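# Place bottles on ledges matching their cap colours

## Task

Put every bottle upright on the wall ledge whose label strip has the same colour as that bottle's cap, so that the bottle's entire base rests on that ledge.

## Robot and tools

The robot has two seven-joint arms, left_arm and right_arm, each ending in a two-finger gripper. All positions and orientations are given in one scene frame. Its origin sits on the plane z = 0, straight below the point halfway between the two arm bases, which are 0.70 m above it. +z is up, +x is forward (the direction both arms face), and left_arm is on the +y side. Image left and right do not correspond to arm names. Reported hand positions and orientations may be off by a few centimetres, more at long reach.

In the gripper's own axes, the fingers point along +z and close along y. end_effector_position is the point between the pads when they are shut, a little under 1 cm behind the fingertips. While closing, the fingertips move about 17 mm further along +z, mostly while the pads are still more than 70 mm apart.

Opening values run from -1 (closed) to +1 (fully open, 0.145 m). A full close takes at least about 0.5 s. grip_measured reports the measured opening on the same scale. To hold something, keep commanding a value clearly below grip_measured; the lower it is, the harder the squeeze, up to about 10 N per pad. Closing fast can press harder.

A row is 16 plain numbers covering both arms: left_arm x, y, z, qw, qx, qy, qz, opening, followed by the same eight for right_arm. x, y, z is an absolute target for the gripper point in metres in the scene frame. qw, qx, qy, qz is an absolute orientation quaternion with w first. Include both arms in every row, even if only one moves. To keep an arm still, repeat its last reported pose and its intended opening in every call. To keep an orientation, resend the same quaternion every time rather than copying a drifted reading. Every control step, the controller clips the commanded orientation to within 32 degrees of the measured one. A large turn can swing the elbow.

execute_actions(actions, cameras): actions is a list of actions. Each action is a table of 1 to 15 rows, one row per 1/30 s step. If a table has fewer than 15 rows, its last row is held for the remaining steps. Any target more than 0.6 m from its gripper's current position along any of that gripper's axes is rejected. If the first action fails this check against the latest reported state, the whole call is rejected. An empty list only returns state and images. After each action, an arm heads for its "Hand target", which may fall short of your pose, so command the rest next time. The result includes end_effector_position at some steps.

move(target, speed, blend, opening_speed, blocking, cameras): drives each gripper along a straight line to absolute targets. target is either one 16-number row or a list of up to 15 rows, with no distance limit. speed is in m/s, from 0.002 to 1.1, default 0.25; rotation is capped at twice that in rad/s. You may give one speed or one per target. blend, in metres, rounds the corners between listed targets. opening_speed, 0.2 or more per second on the -1 to +1 scale, ramps the fingers gradually. A new opening in a later list target takes effect once everything is at rest there. The move does not avoid obstacles or the other arm. Grippers lag and can overshoot speed, especially with the arm nearly straight. The whole move is capped at 10 s. blocking=false returns after about 0.5 s; a new move then replaces the running one. The result adds a "move:" line giving the ending (done, off_target, moving, held, fault) and which limits acted. done means at rest within 3 mm and 2 degrees. held means a check withheld a step, or the clearance check stopped the whole move. limits=paced means the pose sent was clipped.

wait(seconds 0 to 10, cameras): lets time pass while the last commands hold. stop(cameras): brakes a running move. zoom_image(camera cam_high or cam_low, region [x0,y0,x1,y1] pixels, at most 504x504): gives a closer view of the latest image from that camera. read_manual(section "licences"): returns licence texts. finished_scene(scene 1 or 2): ends the scene irreversibly; scene 1 is practice. The goal must still hold after the robot lets go.

Both cameras produce 896x504 images. cam_high is at about (-0.17, -0.94, 0.85) and cam_low at about (-0.05, 1.03, 0.88); their calibration lines let you project scene points into the images.

In results, Joint positions ends with the finger opening in metres. Joint torques include gravity; numbers 3 and 4 wrap at ±28 N m. "within noise" means the joint velocities are essentially zero. A MOTOR HOT line appears at 85 °C. At 100 °C an OVER-TEMPERATURE FAULT stops the arm for 30 to 60 s or more. Holding loads, keeping an arm stretched out, or pushing toward an unreachable pose all heat the motors.

Things to avoid:
- Dropping or tipping bottles, releasing a bottle that is still moving, and slamming or pushing hard; move slowly near contact and do not aim far past a surface.
- Knocking anything out of the work area, which ends the scene.
- Bringing the grippers or arms into each other, or closing one gripper on the other's fingers; the clearance check does not guard gripper against gripper.
- Arm stops of any kind.

Each tool is called after "Call:" in YAML: its name, and indented under it one key for each argument.

## Session

Call:
execute_actions:
  actions: []

Call:
zoom_image:
  camera: "cam_high"
  region: [420, 190, 700, 430]

Call:
zoom_image:
  camera: "cam_low"
  region: [320, 120, 640, 400]

Scene clock: 0.00 s.
left_arm: end_effector_position=(+0.2239, +0.1828, +0.6144) grip_measured=+1.00 end_effector_quat_wxyz=(-0.319, +0.395, -0.515, +0.691) | right_arm: end_effector_position=(+0.4009, -0.1655, +0.3728) grip_measured=+1.00 end_effector_quat_wxyz=(+0.260, +0.265, +0.837, +0.401)
Joint positions: left_arm=[-1.106 0.942 0.535 2.339 -0.48 -0.199 -0.367 0.145] | right_arm=[0.583 0.619 -0.841 0.925 -1.182 -0.496 -0.047 0.145]
Joint velocities: within noise
Joint torques (N m): no reading
Motor temperatures (°C): left_arm=[21 21 22 20 21 23 21] | right_arm=[20 22 22 19 20 19 21]
Hand target: left_arm +0.2239, +0.1828, +0.6144; -0.319, +0.395, -0.515, +0.691 | right_arm +0.4009, -0.1655, +0.3728; +0.260, +0.265, +0.837, +0.401
Tool commands: left_gripper/opening=+1.0 right_gripper/opening=+1.0

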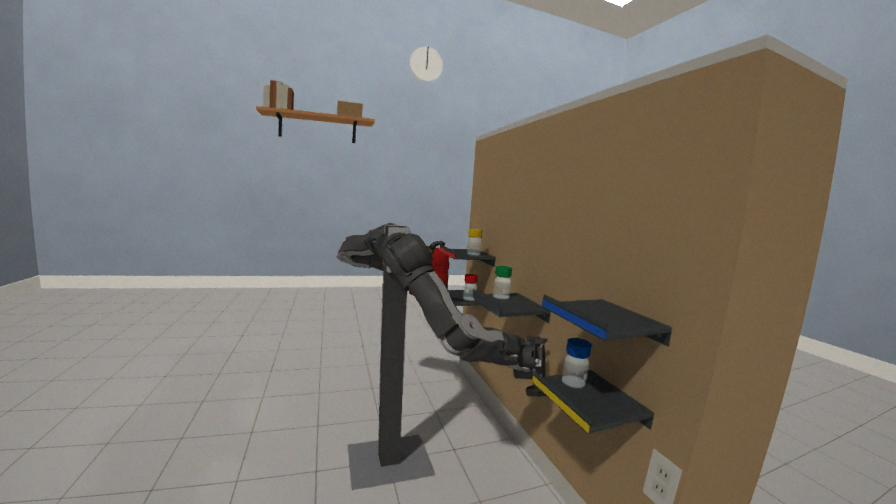

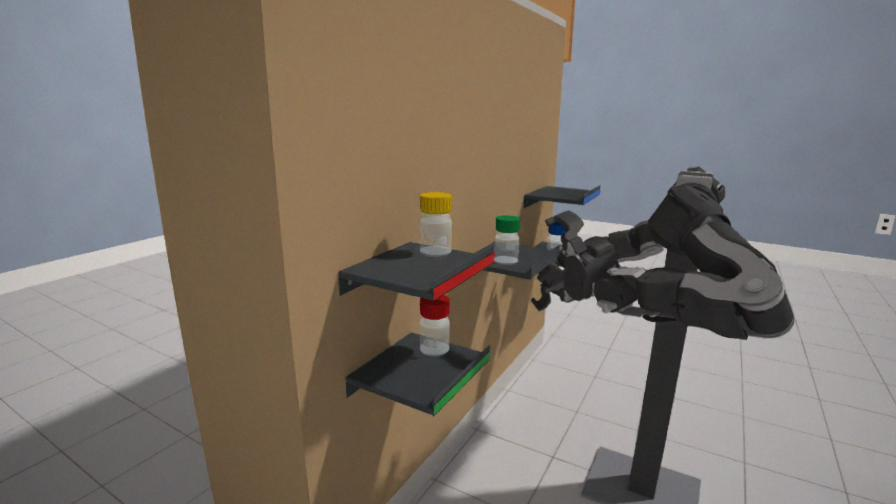

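Scaled by 1.800 from the camera's 896x504 image, which has a finer 1280x720 frame.

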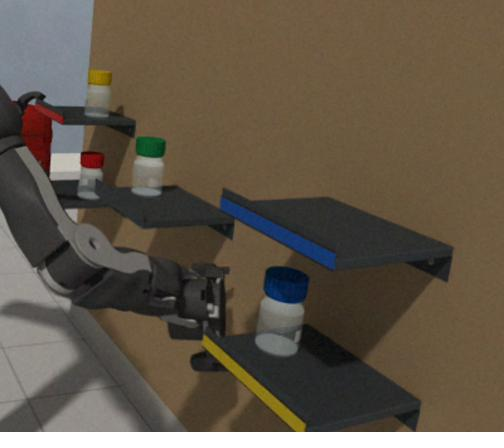

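Scaled by 1.575 from the camera's 896x504 image, which has a finer 1280x720 frame.

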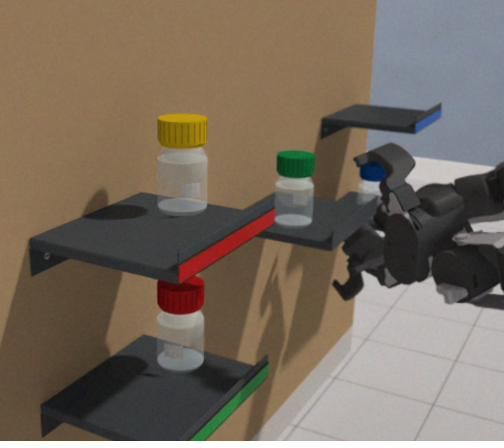

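Call:
move:
  target:
    - [0.24,0.4,0.43,0,0.8192,0,0.5736,0.3,0.3,-0.22,0.4,0,0.766,0,0.6428,0.5]
    - [0.25,0.48,0.42,0,0.766,0,0.6428,0.3,0.28,-0.3,0.47,0,0.766,0,0.6428,0.5]
    - [0.27,0.3,0.33,0,0.766,0,0.6428,0.3,0.28,-0.343,0.492,0,0.766,0,0.6428,0.5]
    - [0.36,0.195,0.38,0,0.766,0,0.6428,0.3,0.3,-0.343,0.49,0,0.766,0,0.6428,0.5]
  speed: 0.3
  blend: 0.02

Call:
zoom_image:
  camera: "cam_high"
  region: [460, 220, 660, 420]

Scene clock: 43.33 s.
left_arm: end_effector_position=(+0.3605, +0.1936, +0.3820) grip_measured=+0.30 end_effector_quat_wxyz=(+0.003, +0.764, -0.001, +0.646) | right_arm: end_effector_position=(+0.2999, -0.3429, +0.4922) grip_measured=+0.50 end_effector_quat_wxyz=(-0.001, +0.763, +0.001, +0.646)
Joint positions: left_arm=[0.067 0.471 -0.505 1.26 0.548 -0.279 -0.279 0.098] | right_arm=[-0.376 0.601 0.442 1.658 0.634 0.119 0.312 0.112]
Joint velocities: within noise
Joint torques (N m): left_arm=[5.18 2.25 1.24 3.73 -0.06 -0.52 -0.03] | right_arm=[1.89 5.37 2.02 2.91 0.22 -0.25 -0.1]
Motor temperatures (°C): left_arm=[20 21 23 21 21 23 21] | right_arm=[22 23 23 19 20 19 21]
Hand target: left_arm +0.3600, +0.1949, +0.3800; +0.000, +0.766, +0.000, +0.643 | right_arm +0.3000, -0.3430, +0.4899; +0.000, +0.766, +0.000, +0.643
Off the commanded pose: left_arm 0.002 m, 1 deg | right_arm 0.002 m, 0 deg.
move: done

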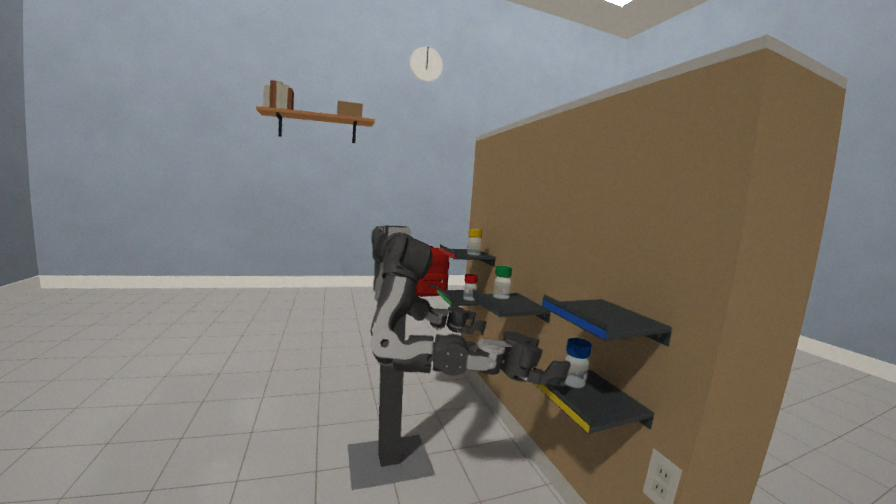

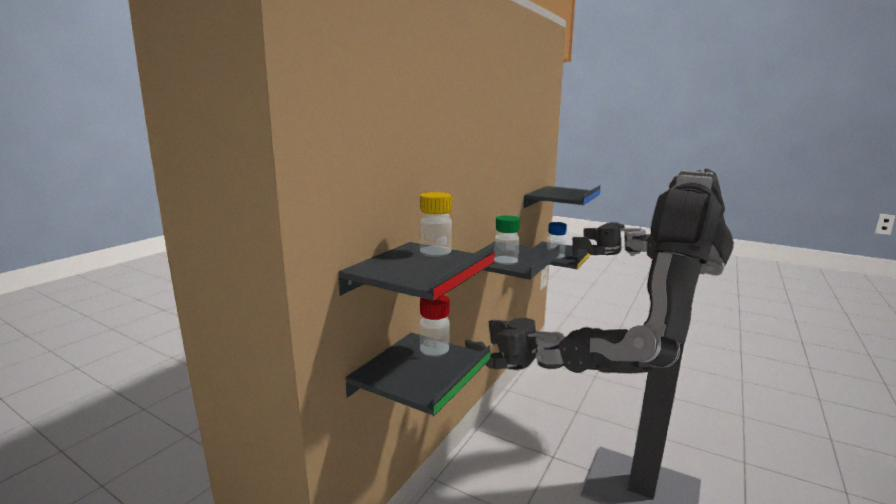

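Scaled by 2.520 from the camera's 896x504 image, which has a finer 1280x720 frame.

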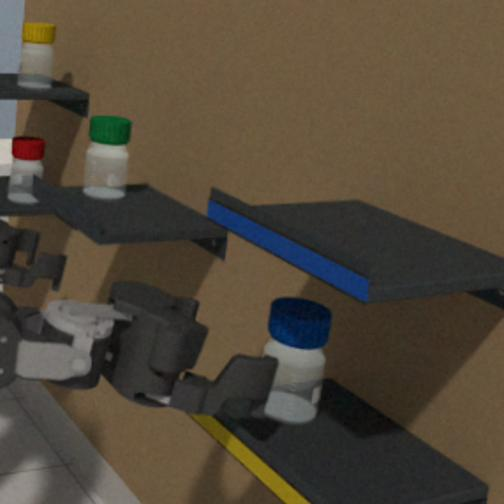

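Call:
move:
  target:
    - [0.37,0.185,0.52,0,0.766,0,0.6428,0.3,0.387,-0.343,0.488,0,0.766,0,0.6428,0.5]
    - [0.355,0.165,0.63,0,0.766,0,0.6428,0.3,0.387,-0.343,0.488,0,0.766,0,0.6428,-0.7]
    - [0.3,0.035,0.6,0,0.766,0,0.6428,0.3,0.387,-0.343,0.488,0,0.766,0,0.6428,-0.7]
    - [0.31,0.028,0.585,0,0.766,0,0.6428,0.4,0.387,-0.343,0.49,0,0.766,0,0.6428,-0.7]
    - [0.386,0.027,0.585,0,0.766,0,0.6428,0.4,0.387,-0.343,0.49,0,0.766,0,0.6428,-0.7]
  speed: [0.25,0.25,0.25,0.2,0.15]
  blend: [0,0.02,0.02,0,0]
  opening_speed: 1.3

Call:
zoom_image:
  camera: "cam_low"
  region: [440, 180, 640, 380]

Call:
zoom_image:
  camera: "cam_high"
  region: [460, 220, 660, 420]

Scene clock: 63.00 s.
left_arm: end_effector_position=(+0.3861, +0.0284, +0.5871) grip_measured=+0.40 end_effector_quat_wxyz=(-0.002, +0.764, +0.002, +0.645) | right_arm: end_effector_position=(+0.3873, -0.3438, +0.4904) grip_measured=-0.36 end_effector_quat_wxyz=(+0.001, +0.765, -0.001, +0.644)
Joint positions: left_arm=[0.571 0.144 -0.809 1.801 0.733 0.577 -1.062 0.105] | right_arm=[0.108 0.631 0.165 1.313 0.547 0.156 0.284 0.048]
Joint velocities: within noise
Joint torques (N m): left_arm=[6.95 -1.65 0.92 3.59 -0.23 -0.45 0.24] | right_arm=[3.76 5.92 2.35 4.41 0.32 -0.29 0.01]
Motor temperatures (°C): left_arm=[22 21 23 22 21 24 21] | right_arm=[21 23 22 20 20 19 21]
Hand target: left_arm +0.3860, +0.0269, +0.5850; +0.000, +0.766, +0.000, +0.643 | right_arm +0.3870, -0.3429, +0.4901; +0.000, +0.766, +0.000, +0.643
Off the commanded pose: left_arm 0.003 m, 0 deg | right_arm 0.001 m, 0 deg.
move: done; blend cut to 0 m at target 2, 0.0097 m at target 3

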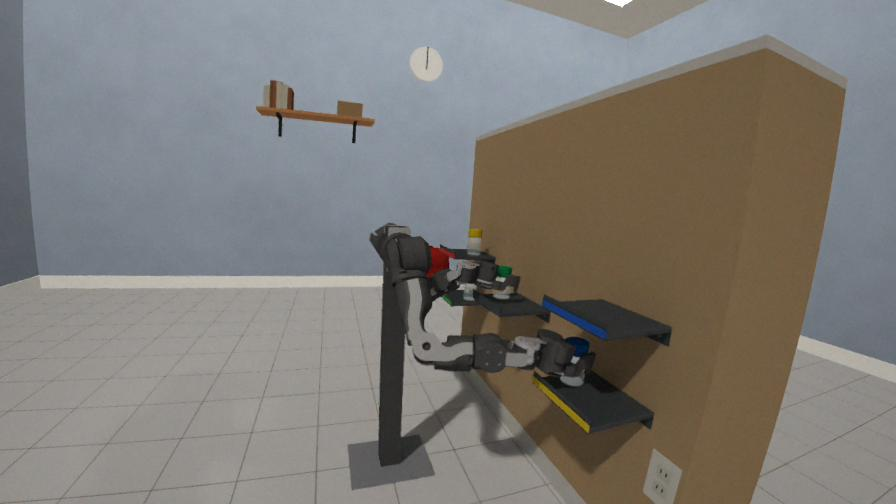

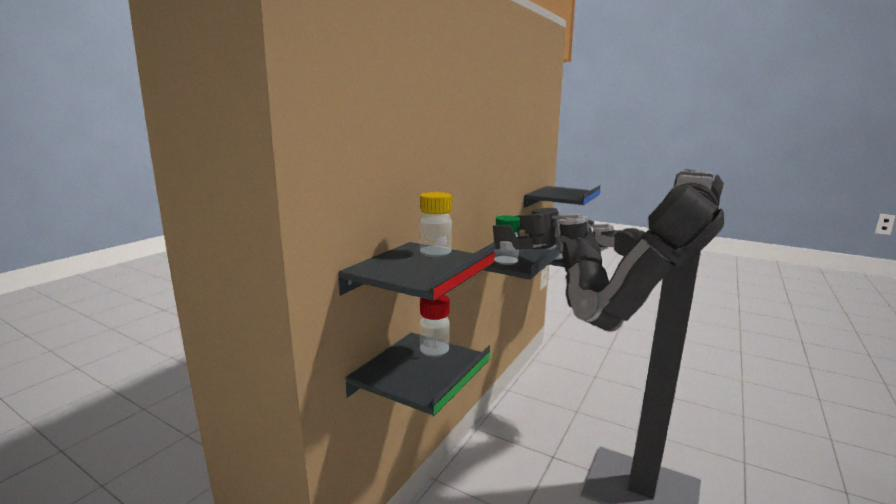

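Scaled by 2.520 from the camera's 896x504 image, which has a finer 1280x720 frame.

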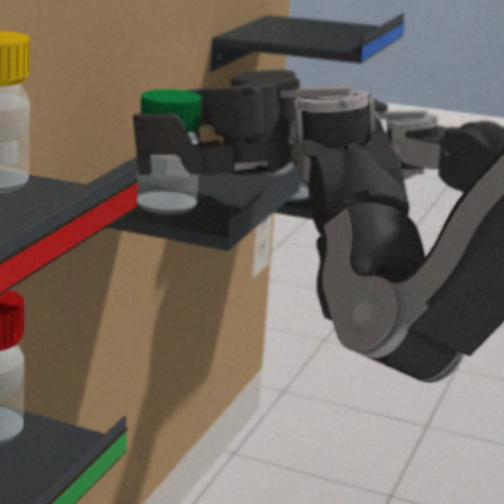

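Scaled by 2.520 from the camera's 896x504 image, which has a finer 1280x720 frame.

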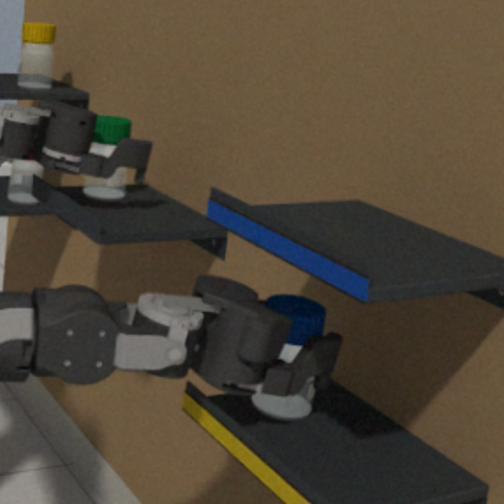

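Call:
move:
  target:
    - [0.379,0.027,0.585,0,0.766,0,0.6428,0.4,0.387,-0.343,0.5,0,0.766,0,0.6428,-0.7]
    - [0.379,0.027,0.585,0,0.766,0,0.6428,-0.7,0.387,-0.343,0.53,0,0.766,0,0.6428,-0.7]
    - [0.379,0.027,0.645,0,0.766,0,0.6428,-0.7,0.26,-0.34,0.535,0,0.766,0,0.6428,-0.7]
    - [0.27,0.08,0.635,0,0.766,0,0.6428,-0.7,0.26,-0.35,0.65,0,0.766,0,0.6428,-0.7]
    - [0.255,0.42,0.53,0,0.766,0,0.6428,-0.7,0.27,-0.37,0.737,0,0.766,0,0.6428,-0.7]
  speed: [0.15,0.15,0.2,0.25,0.3]
  blend: [0,0,0.01,0.02,0]
  opening_speed: 1.5

Call:
zoom_image:
  camera: "cam_low"
  region: [360, 220, 600, 460]

Call:
zoom_image:
  camera: "cam_high"
  region: [460, 200, 660, 400]

Scene clock: 93.27 s.
left_arm: end_effector_position=(+0.2543, +0.4213, +0.5282) grip_measured=-0.25 end_effector_quat_wxyz=(-0.002, +0.769, +0.002, +0.639) | right_arm: end_effector_position=(+0.2704, -0.3693, +0.7348) grip_measured=-0.36 end_effector_quat_wxyz=(-0.002, +0.768, +0.001, +0.641)
Joint positions: left_arm=[-1.11 1.113 0.694 1.527 1.304 -0.284 0.336 0.057] | right_arm=[-0.878 1.164 1.48 1.909 1.468 0.785 0.099 0.048]
Joint velocities: within noise
Joint torques (N m): left_arm=[1.78 3.86 3.08 1.78 0.33 -0.78 0.25] | right_arm=[1.28 5.29 5.08 0.5 0.26 -0.39 -0.16]
Motor temperatures (°C): left_arm=[23 21 23 22 21 24 21] | right_arm=[22 24 23 20 20 20 21]
Hand target: left_arm +0.2550, +0.4200, +0.5300; +0.000, +0.766, +0.000, +0.643 | right_arm +0.2700, -0.3700, +0.7370; +0.000, +0.766, +0.000, +0.643
Off the commanded pose: left_arm 0.002 m, 1 deg | right_arm 0.002 m, 0 deg.
joint sent to its limit (right arm) — joint 6 (wrist pitch), upper limit. The joint targets still meet the commanded pose.
move: done

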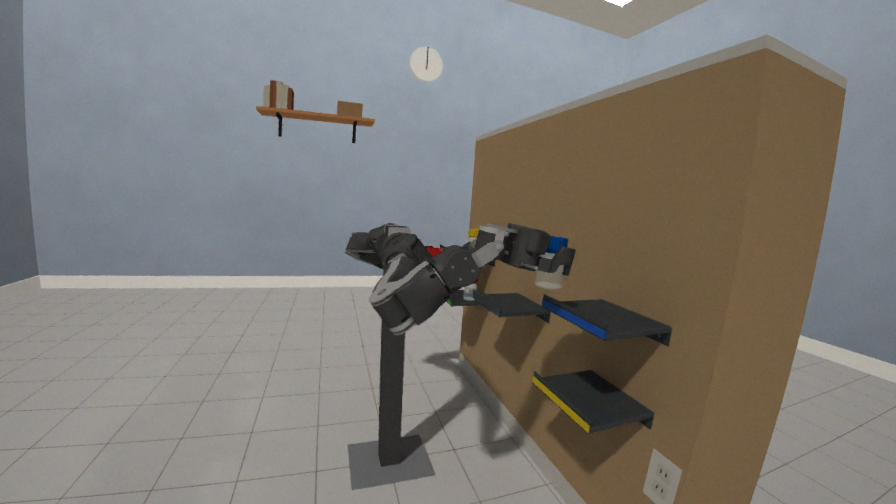

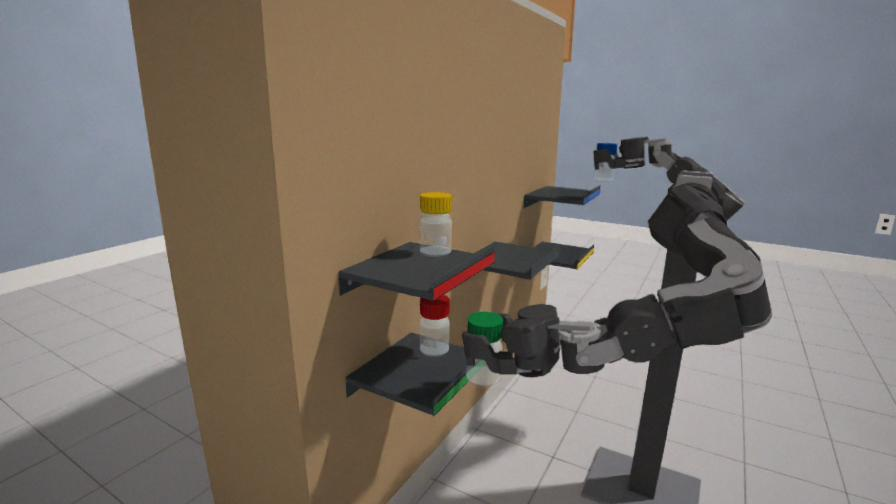

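Scaled by 2.100 from the camera's 896x504 image, which has a finer 1280x720 frame.

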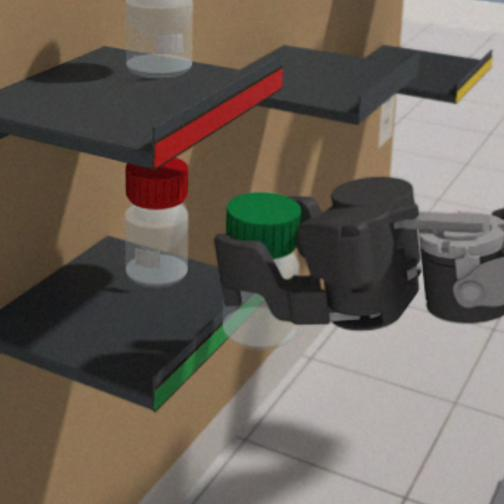

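Scaled by 2.520 from the camera's 896x504 image, which has a finer 1280x720 frame.

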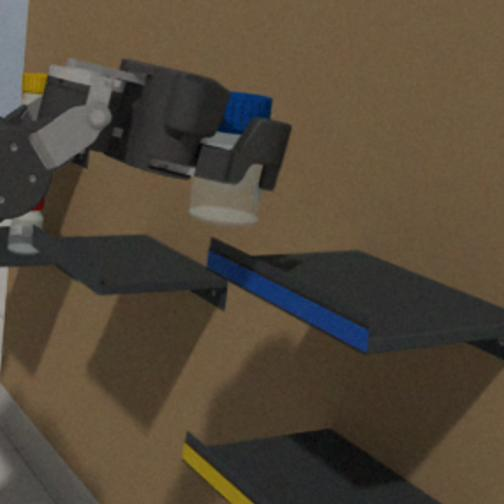

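Call:
move:
  target:
    - [0.26,0.44,0.53,0,0.766,0,0.6428,-0.7,0.34,-0.38,0.74,0,0.766,0,0.6428,-0.7]
    - [0.395,0.44,0.53,0,0.766,0,0.6428,-0.7,0.41,-0.38,0.735,0,0.766,0,0.6428,-0.7]
    - [0.395,0.44,0.5,0,0.766,0,0.6428,-0.7,0.41,-0.38,0.695,0,0.766,0,0.6428,-0.7]
    - [0.395,0.44,0.48,0,0.766,0,0.6428,-0.7,0.41,-0.38,0.675,0,0.766,0,0.6428,-0.7]
  speed: [0.2,0.15,0.1,0.04]
  blend: [0.01,0.01,0,0]

Call:
zoom_image:
  camera: "cam_low"
  region: [340, 220, 580, 460]

Call:
zoom_image:
  camera: "cam_high"
  region: [500, 200, 700, 400]

Scene clock: 116.80 s.
left_arm: end_effector_position=(+0.3979, +0.4444, +0.4992) grip_measured=-0.26 end_effector_quat_wxyz=(-0.006, +0.744, +0.001, +0.668) | right_arm: end_effector_position=(+0.4108, -0.3798, +0.6823) grip_measured=-0.36 end_effector_quat_wxyz=(+0.012, +0.761, +0.018, +0.649)
Joint positions: left_arm=[0.525 0.962 -0.479 0.636 1.083 -0.246 0.533 0.056] | right_arm=[-1.308 1.731 1.315 1.37 1.56 0.168 0.058 0.048]
Joint velocities: within noise
Joint torques (N m): left_arm=[3.6 4.95 -0.46 0.95 -0.22 0.54 0.08] | right_arm=[3.89 1.81 2.35 0.42 0.14 -0.21 0.05]
Motor temperatures (°C): left_arm=[22 22 24 21 21 24 21] | right_arm=[21 24 24 20 20 20 21]
Hand target: left_arm +0.3943, +0.4398, +0.4803; +0.000, +0.766, +0.000, +0.643 | right_arm +0.4099, -0.3800, +0.6751; +0.012, +0.768, +0.018, +0.640
Off the commanded pose: left_arm 0.020 m, 4 deg | right_arm 0.007 m, 3 deg.
joint sent to its limit (right arm) — joint 1 (shoulder pitch), lower limit; joint 5 (forearm roll), upper limit. The joint targets are off in orientation, not in position.
move: off_target (left_arm, right_arm)

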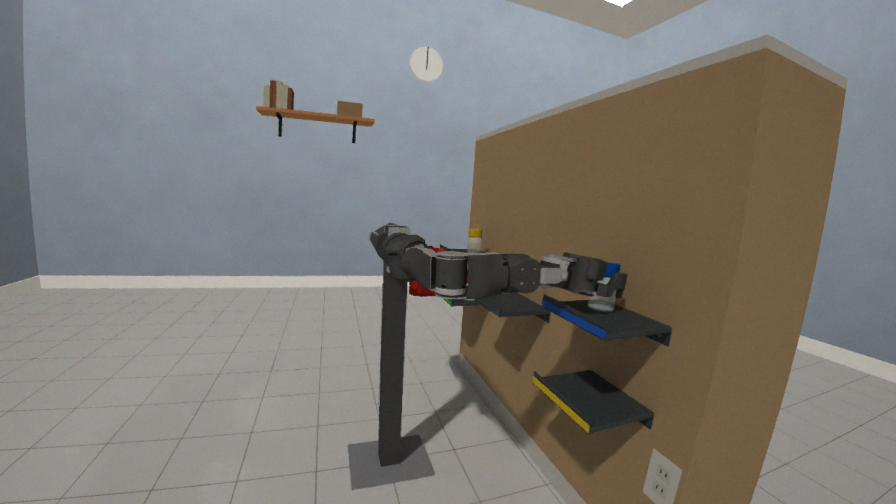

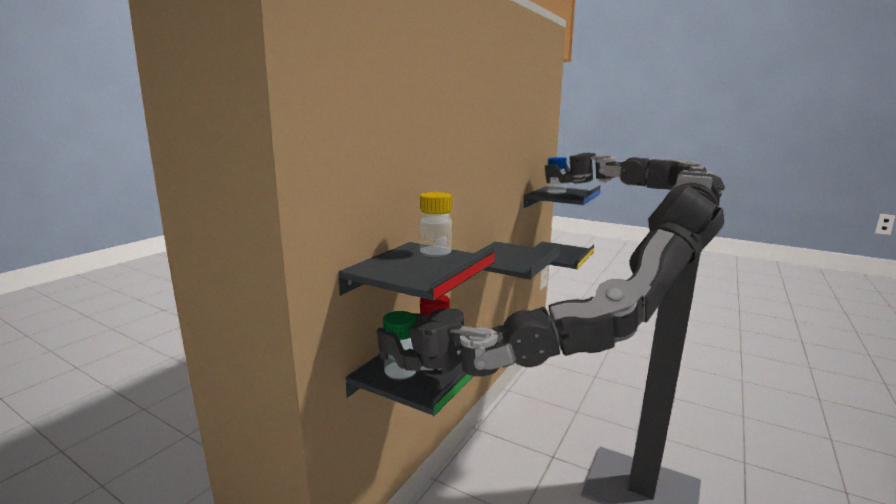

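Scaled by 2.100 from the camera's 896x504 image, which has a finer 1280x720 frame.

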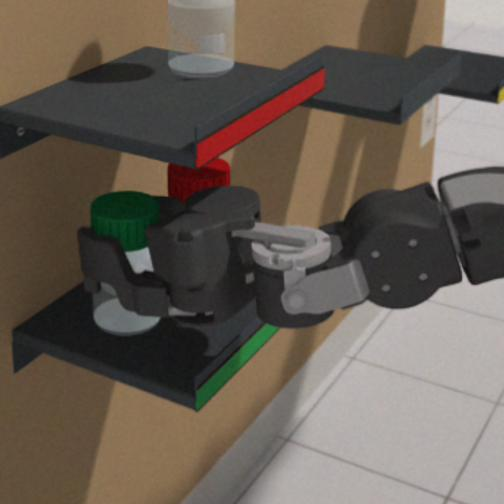

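Scaled by 2.520 from the camera's 896x504 image, which has a finer 1280x720 frame.

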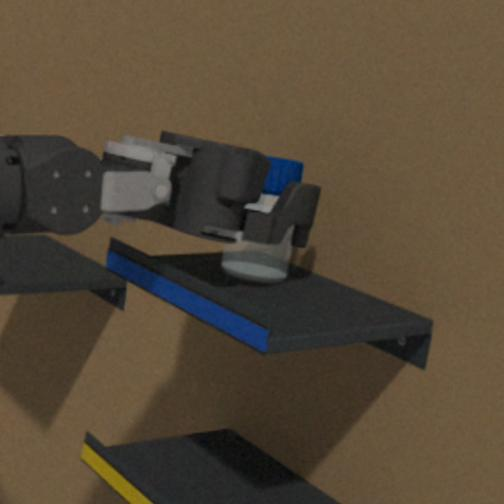

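Call:
move:
  target:
    - [0.397,0.443,0.496,0,0.766,0,0.6428,-0.7,0.41,-0.38,0.681,0,0.766,0,0.6428,-0.7]
    - [0.397,0.443,0.496,0,0.766,0,0.6428,0.2,0.41,-0.38,0.681,0,0.766,0,0.6428,0.2]
    - [0.28,0.443,0.51,0,0.766,0,0.6428,0.2,0.29,-0.38,0.69,0,0.766,0,0.6428,0.2]
    - [0.25,0.38,0.61,0,0.766,0,0.6428,0.2,0.25,-0.43,0.57,0,0.766,0,0.6428,0.2]
    - [0.28,0.33,0.688,0,0.766,0,0.6428,0.5,0.25,-0.48,0.42,0,0.766,0,0.6428,0.2]
  speed: [0.05,0.1,0.2,0.3,0.3]
  blend: [0,0,0.01,0.02,0]
  opening_speed: 1.5

Call:
zoom_image:
  camera: "cam_low"
  region: [340, 180, 580, 420]

Scene clock: 137.53 s.
left_arm: end_effector_position=(+0.2804, +0.3287, +0.6900) grip_measured=+0.50 end_effector_quat_wxyz=(+0.001, +0.764, -0.004, +0.645) | right_arm: end_effector_position=(+0.2506, -0.4809, +0.4209) grip_measured=+0.20 end_effector_quat_wxyz=(+0.001, +0.765, -0.003, +0.644)
Joint positions: left_arm=[-1.317 1.131 1.516 2.116 1.585 0.373 -0.106 0.112] | right_arm=[-0.091 0.965 -0.092 0.549 1.224 -0.501 0.873 0.09]
Joint velocities: within noise
Joint torques (N m): left_arm=[1.86 1.49 2.02 0.25 0.14 -0.53 -0.05] | right_arm=[1.33 9.24 1.68 1.01 0.46 -0.28 0.15]
Motor temperatures (°C): left_arm=[22 23 23 21 21 24 21] | right_arm=[22 23 23 19 20 20 21]
Hand target: left_arm +0.2800, +0.3299, +0.6880; +0.000, +0.766, +0.000, +0.643 | right_arm +0.2500, -0.4800, +0.4200; +0.000, +0.766, +0.000, +0.643
Off the commanded pose: left_arm 0.002 m, 1 deg | right_arm 0.001 m, 0 deg.
joint sent to its limit (left arm) — joint 5 (forearm roll), upper limit. The joint targets still meet the commanded pose.
move: done; target 2's new opening was sent with left_arm's hand 0.005 m and 1 deg from that target

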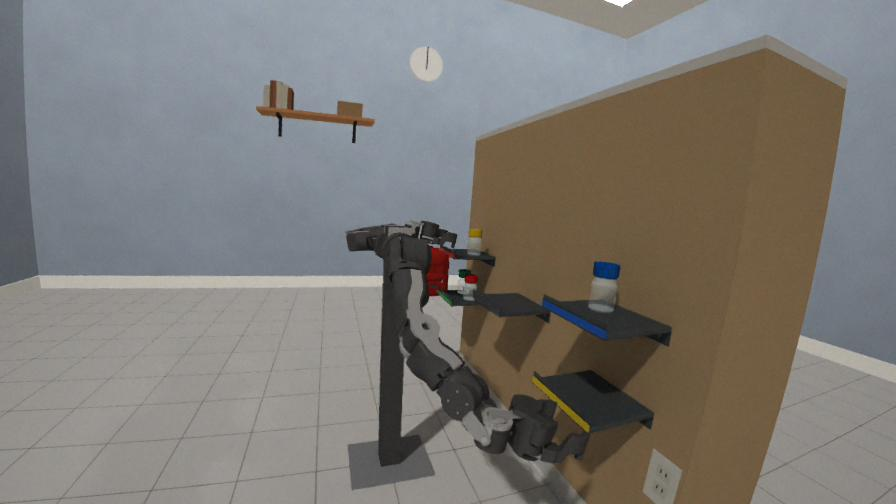

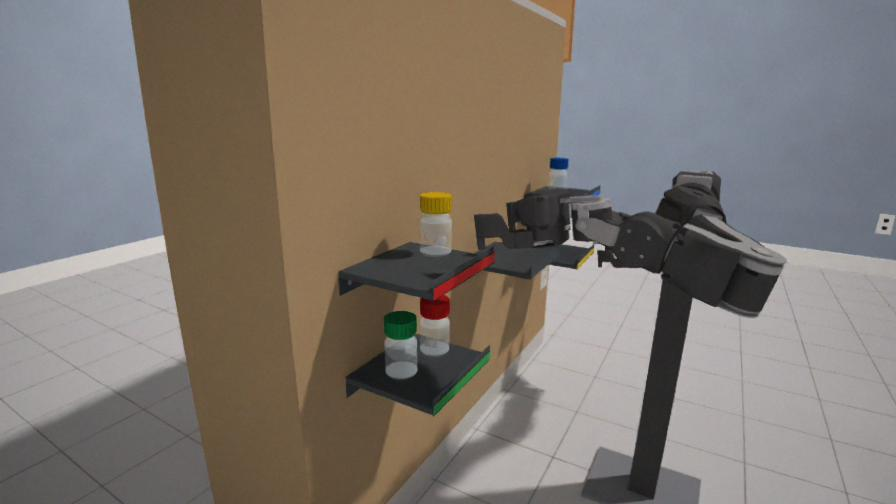

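Scaled by 2.100 from the camera's 896x504 image, which has a finer 1280x720 frame.

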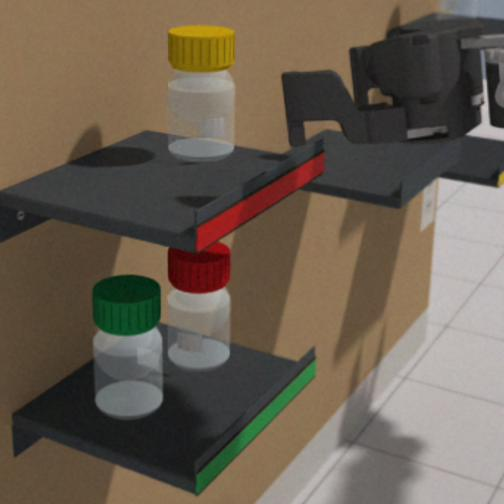

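Call:
move:
  target:
    - [0.386,0.329,0.681,0,0.766,0,0.6428,0.5,0.27,-0.3,0.33,0,0.766,0,0.6428,0.2]
    - [0.386,0.329,0.681,0,0.766,0,0.6428,-0.7,0.36,-0.19,0.38,0,0.766,0,0.6428,0.2]
    - [0.386,0.329,0.737,0,0.766,0,0.6428,-0.7,0.36,-0.19,0.4,0,0.766,0,0.6428,0.2]
    - [0.275,0.32,0.738,0,0.766,0,0.6428,-0.7,0.36,-0.19,0.4,0,0.766,0,0.6428,0.2]
    - [0.263,0.25,0.72,0,0.766,0,0.6428,-0.7,0.36,-0.19,0.4,0,0.766,0,0.6428,0.2]
    - [0.265,0.2,0.675,0,0.766,0,0.6428,-0.7,0.36,-0.19,0.4,0,0.766,0,0.6428,0.2]
    - [0.28,0.15,0.665,0,0.766,0,0.6428,-0.7,0.36,-0.19,0.4,0,0.766,0,0.6428,0.2]
  speed: [0.2,0.2,0.15,0.2,0.25,0.25,0.2]
  opening_speed: 1.6
  blend: [0,0,0.01,0.01,0.01,0.01,0]

Call:
zoom_image:
  camera: "cam_low"
  region: [440, 120, 680, 360]

Scene clock: 161.70 s.
left_arm: end_effector_position=(+0.2804, +0.1501, +0.6653) grip_measured=-0.24 end_effector_quat_wxyz=(+0.154, +0.771, -0.148, +0.600) | right_arm: end_effector_position=(+0.3603, -0.1879, +0.4005) grip_measured=+0.20 end_effector_quat_wxyz=(-0.003, +0.765, +0.003, +0.644)
Joint positions: left_arm=[0.063 1.03 0.225 2.432 1.584 0.781 -0.449 0.058] | right_arm=[0.023 0.452 -0.424 1.379 0.497 -0.17 -0.28 0.09]
Joint velocities: within noise
Joint torques (N m): left_arm=[4.07 3.44 1.47 0.96 0.05 -0.55 -0.01] | right_arm=[3.23 2.76 2.44 3.99 0.02 -0.33 -0.14]
Motor temperatures (°C): left_arm=[21 22 24 21 21 24 21] | right_arm=[21 25 23 19 20 20 21]
Hand target: left_arm +0.2807, +0.1504, +0.6650; +0.154, +0.771, -0.146, +0.600 | right_arm +0.3600, -0.1900, +0.4000; +0.000, +0.766, +0.000, +0.643
Off the commanded pose: left_arm 0.001 m, 25 deg | right_arm 0.002 m, 1 deg.
joint read past its limit (left arm) — joint 4 (elbow), upper limit, where the elbow is as bent as it goes.
joint sent to its limit (left arm) — joint 4 (elbow), upper limit, where the elbow is as bent as it goes; joint 5 (forearm roll), upper limit; joint 6 (wrist pitch), upper limit. The joint targets are off in orientation, not in position.
move: off_target (left_arm)

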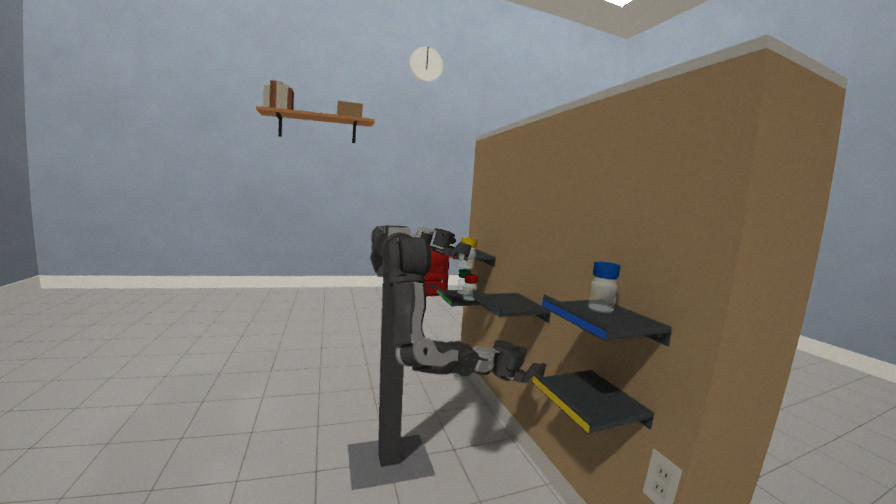

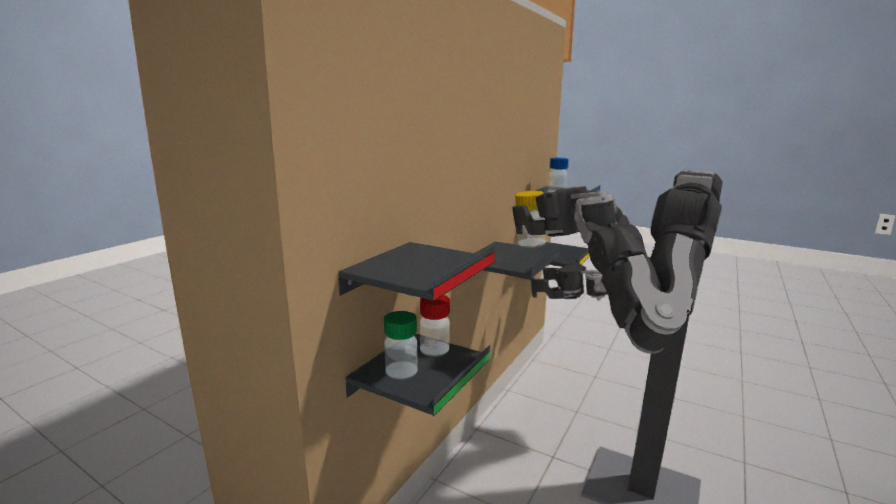

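Scaled by 2.100 from the camera's 896x504 image, which has a finer 1280x720 frame.

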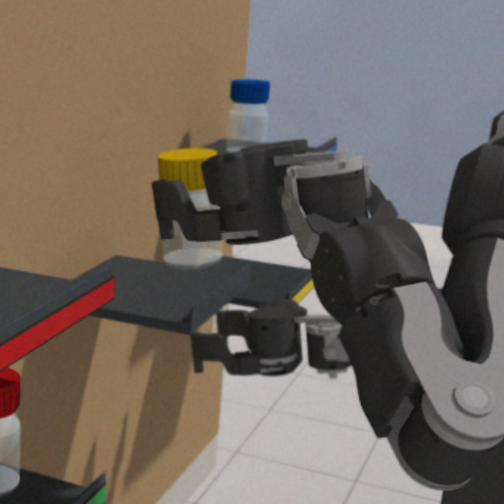

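Call:
move:
  target:
    - [0.31,0.065,0.665,0,0.766,0,0.6428,-0.7,0.36,-0.19,0.4,0,0.766,0,0.6428,0.2]
    - [0.392,0.015,0.65,0,0.766,0,0.6428,-0.7,0.36,-0.19,0.4,0,0.766,0,0.6428,0.2]
    - [0.392,0.015,0.598,0,0.766,0,0.6428,-0.7,0.36,-0.19,0.4,0,0.766,0,0.6428,0.2]
    - [0.392,0.015,0.573,0,0.766,0,0.6428,-0.7,0.36,-0.19,0.4,0,0.766,0,0.6428,0.2]
  speed: [0.2,0.15,0.1,0.04]
  blend: [0.01,0.01,0,0]

Call:
zoom_image:
  camera: "cam_low"
  region: [440, 160, 640, 360]

Scene clock: 180.17 s.
left_arm: end_effector_position=(+0.3922, +0.0151, +0.5801) grip_measured=-0.24 end_effector_quat_wxyz=(+0.000, +0.760, +0.002, +0.650) | right_arm: end_effector_position=(+0.3603, -0.1879, +0.4005) grip_measured=+0.20 end_effector_quat_wxyz=(-0.003, +0.765, +0.003, +0.644)
Joint positions: left_arm=[0.781 0.239 -1.085 1.719 0.971 0.337 -1.222 0.058] | right_arm=[0.023 0.452 -0.424 1.379 0.497 -0.17 -0.28 0.09]
Joint velocities: within noise
Joint torques (N m): left_arm=[6.13 -0.62 1.68 2.13 -0.11 -0.32 0.3] | right_arm=[3.15 2.65 2.61 4.07 0.01 -0.31 -0.13]
Motor temperatures (°C): left_arm=[22 22 23 21 21 24 21] | right_arm=[21 24 23 20 20 20 21]
Hand target: left_arm +0.3919, +0.0150, +0.5730; +0.000, +0.766, +0.000, +0.643 | right_arm +0.3600, -0.1900, +0.4000; +0.000, +0.766, +0.000, +0.643
Off the commanded pose: left_arm 0.007 m, 1 deg | right_arm 0.002 m, 1 deg.
move: off_target (left_arm)

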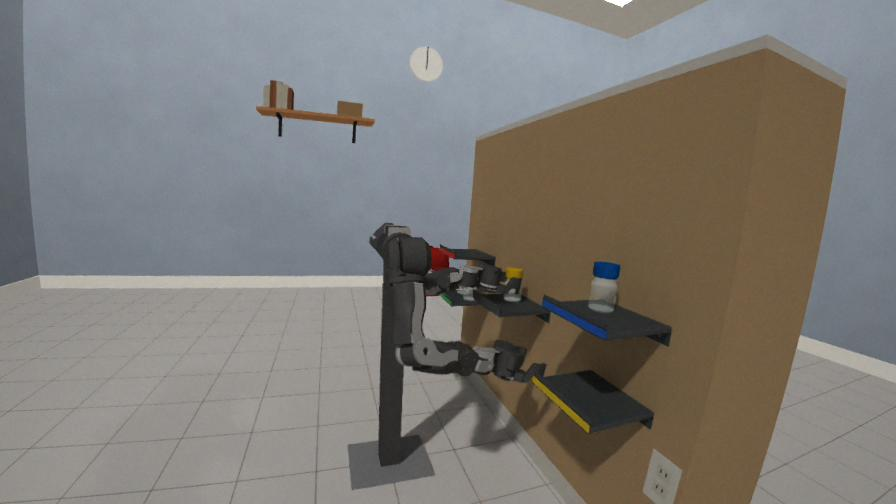

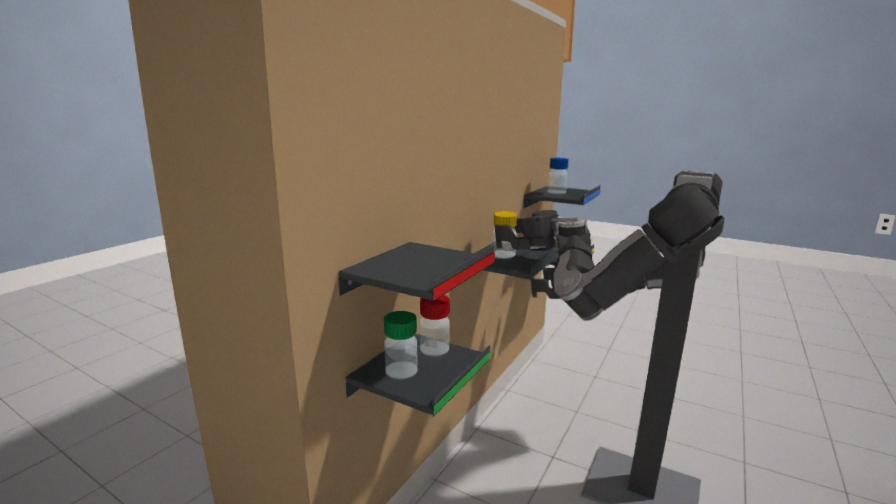

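Scaled by 2.520 from the camera's 896x504 image, which has a finer 1280x720 frame.

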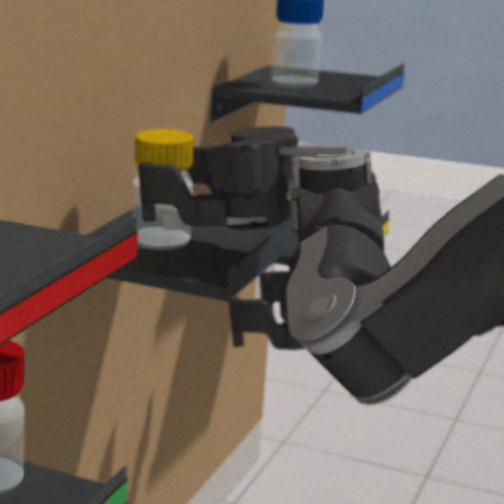

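Call:
move:
  target:
    - [0.392,0.015,0.58,0,0.766,0,0.6428,-0.7,0.36,-0.19,0.4,0,0.766,0,0.6428,0.2]
    - [0.392,0.015,0.58,0,0.766,0,0.6428,0.2,0.365,-0.185,0.45,0,0.766,0,0.6428,0.2]
    - [0.305,0.02,0.59,0,0.766,0,0.6428,0.2,0.365,-0.185,0.52,0,0.766,0,0.6428,0.2]
    - [0.275,0.12,0.57,0,0.766,0,0.6428,0.2,0.355,-0.168,0.6,0,0.766,0,0.6428,0.2]
    - [0.27,0.333,0.495,0,0.766,0,0.6428,0.2,0.3,-0.03,0.6,0,0.766,0,0.6428,0.2]
  speed: [0.05,0.1,0.2,0.25,0.3]
  blend: [0,0,0.01,0.02,0]
  opening_speed: 1.5

Call:
zoom_image:
  camera: "cam_low"
  region: [360, 180, 600, 420]

Call:
zoom_image:
  camera: "cam_high"
  region: [440, 200, 640, 400]

Scene clock: 213.30 s.
left_arm: end_effector_position=(+0.2706, +0.3350, +0.4973) grip_measured=+0.20 end_effector_quat_wxyz=(-0.006, +0.771, +0.001, +0.637) | right_arm: end_effector_position=(+0.2996, -0.0293, +0.6006) grip_measured=+0.20 end_effector_quat_wxyz=(-0.004, +0.766, +0.000, +0.643)
Joint positions: left_arm=[0.476 1.62 -1.471 1.806 1.376 -0.788 -0.282 0.09] | right_arm=[0.288 0.091 -0.859 2.2 0.59 0.785 -1.224 0.09]
Joint velocities: within noise
Joint torques (N m): left_arm=[2.65 5.13 1.39 0.72 -0.03 -0.63 0.24] | right_arm=[3.63 -1.62 0.65 2.77 -0.32 -0.1 -0.12]
Motor temperatures (°C): left_arm=[23 21 23 21 21 24 21] | right_arm=[21 23 23 21 20 20 21]
Hand target: left_arm +0.2703, +0.3329, +0.4952; -0.002, +0.772, -0.001, +0.636 | right_arm +0.3000, -0.0299, +0.6000; +0.000, +0.766, +0.000, +0.643
Off the commanded pose: left_arm 0.003 m, 1 deg | right_arm 0.001 m, 0 deg.
joint read past its limit (left arm) — joint 6 (wrist pitch), lower limit.
joint sent to its limit (left arm) — joint 6 (wrist pitch), lower limit. The joint targets still meet the commanded pose.
joint sent to its limit (right arm) — joint 6 (wrist pitch), upper limit. The joint targets still meet the commanded pose.
move: done

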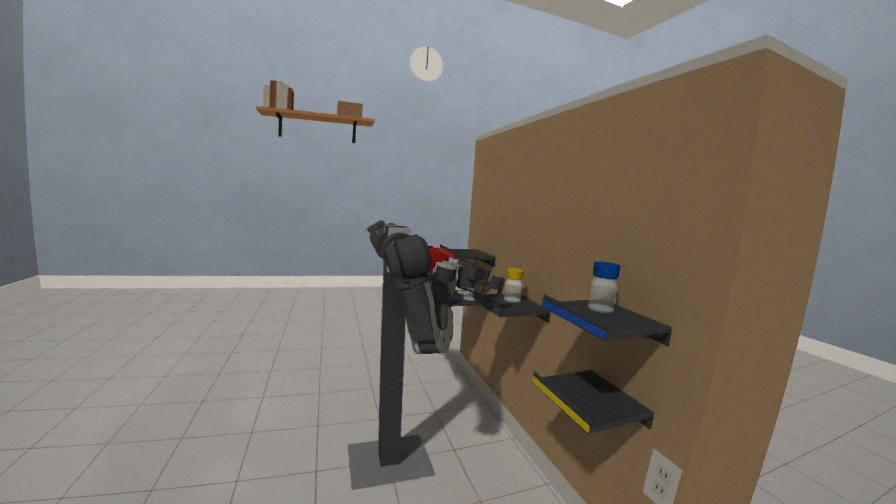

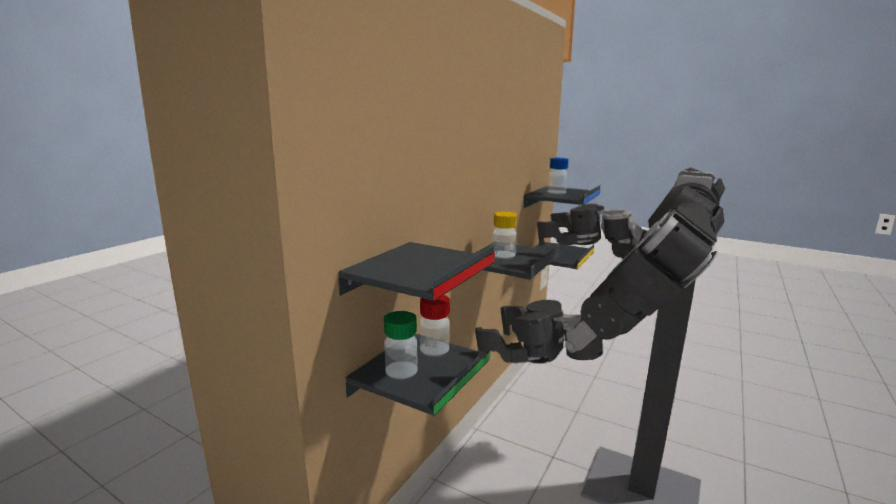

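Scaled by 2.100 from the camera's 896x504 image, which has a finer 1280x720 frame.

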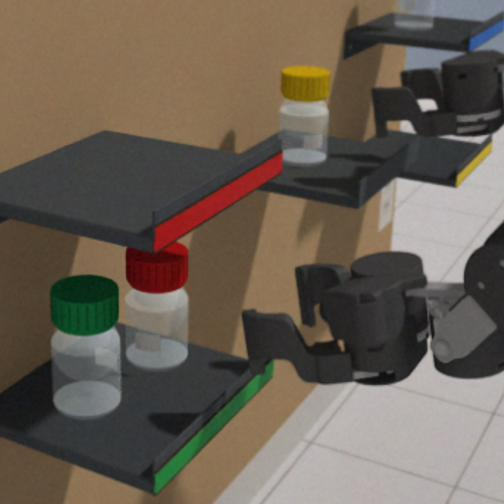

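Scaled by 2.520 from the camera's 896x504 image, which has a finer 1280x720 frame.

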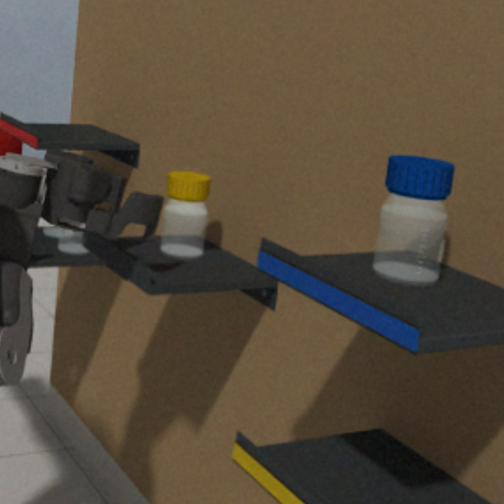

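Call:
move:
  target:
    - [0.245,0.44,0.44,0,0.766,0,0.6428,0.2,0.31,0.01,0.586,0,0.766,0,0.6428,0.2]
    - [0.25,0.48,0.42,0,0.766,0,0.6428,0.2,0.39,0.014,0.583,0,0.766,0,0.6428,0.2]
    - [0.27,0.333,0.49,0,0.766,0,0.6428,0.15,0.39,0.014,0.583,0,0.766,0,0.6428,-0.7]
  speed: [0.25,0.2,0.25]
  blend: [0,0,0]
  opening_speed: 1.6

Call:
zoom_image:
  camera: "cam_low"
  region: [360, 180, 600, 420]

Scene clock: 231.90 s.
left_arm: end_effector_position=(+0.2698, +0.3328, +0.4900) grip_measured=+0.15 end_effector_quat_wxyz=(+0.001, +0.765, +0.000, +0.644) | right_arm: end_effector_position=(+0.3904, +0.0127, +0.5840) grip_measured=-0.24 end_effector_quat_wxyz=(+0.003, +0.765, -0.001, +0.644)
Joint positions: left_arm=[-1.116 1.47 0.178 1.772 1.306 -0.731 -0.242 0.087] | right_arm=[0.576 -0.047 -0.822 1.646 0.6 0.575 -1.049 0.058]
Joint velocities: within noise
Joint torques (N m): left_arm=[2.47 3.47 2.37 1.62 -0.02 -0.53 -0.02] | right_arm=[5.05 -2.84 1.05 3.48 -0.3 -0.3 0.15]
Motor temperatures (°C): left_arm=[22 23 23 21 21 24 21] | right_arm=[22 23 22 20 20 20 21]
Hand target: left_arm +0.2700, +0.3331, +0.4899; +0.000, +0.766, +0.000, +0.643 | right_arm +0.3900, +0.0140, +0.5830; +0.000, +0.766, +0.000, +0.643
Off the commanded pose: left_arm 0.000 m, 0 deg | right_arm 0.002 m, 0 deg.
move: done

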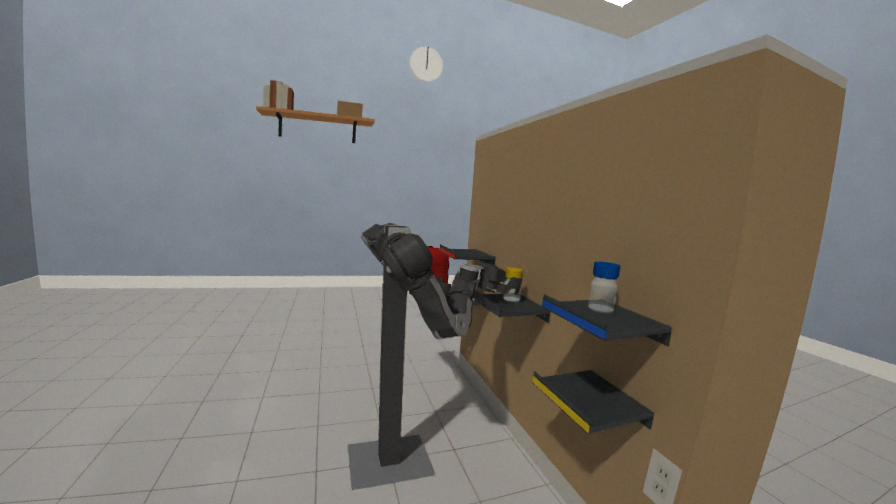

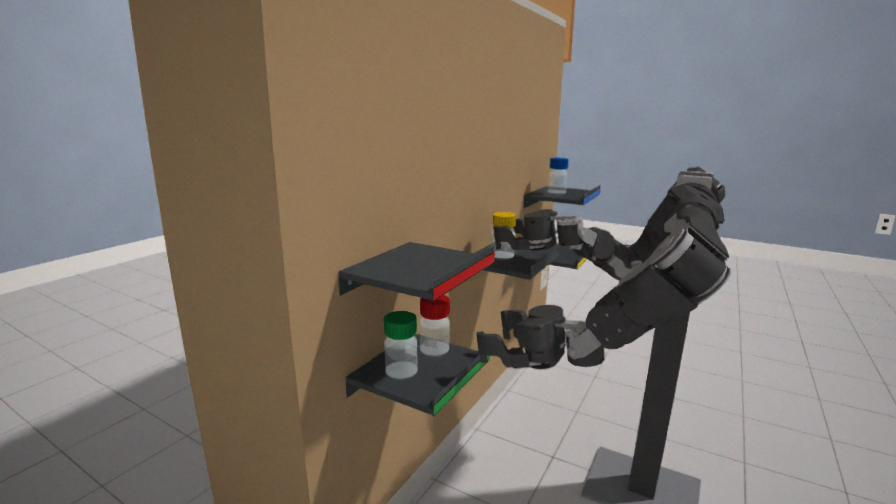

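Scaled by 2.100 from the camera's 896x504 image, which has a finer 1280x720 frame.

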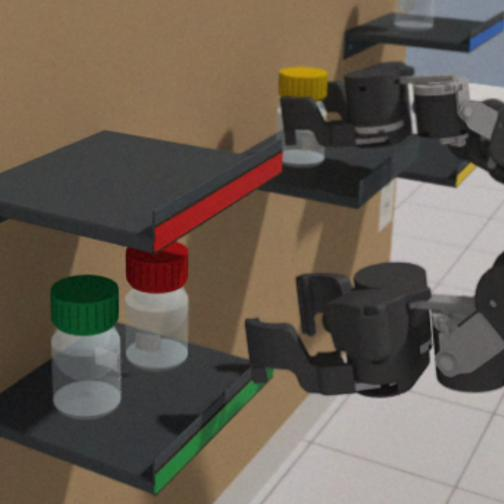

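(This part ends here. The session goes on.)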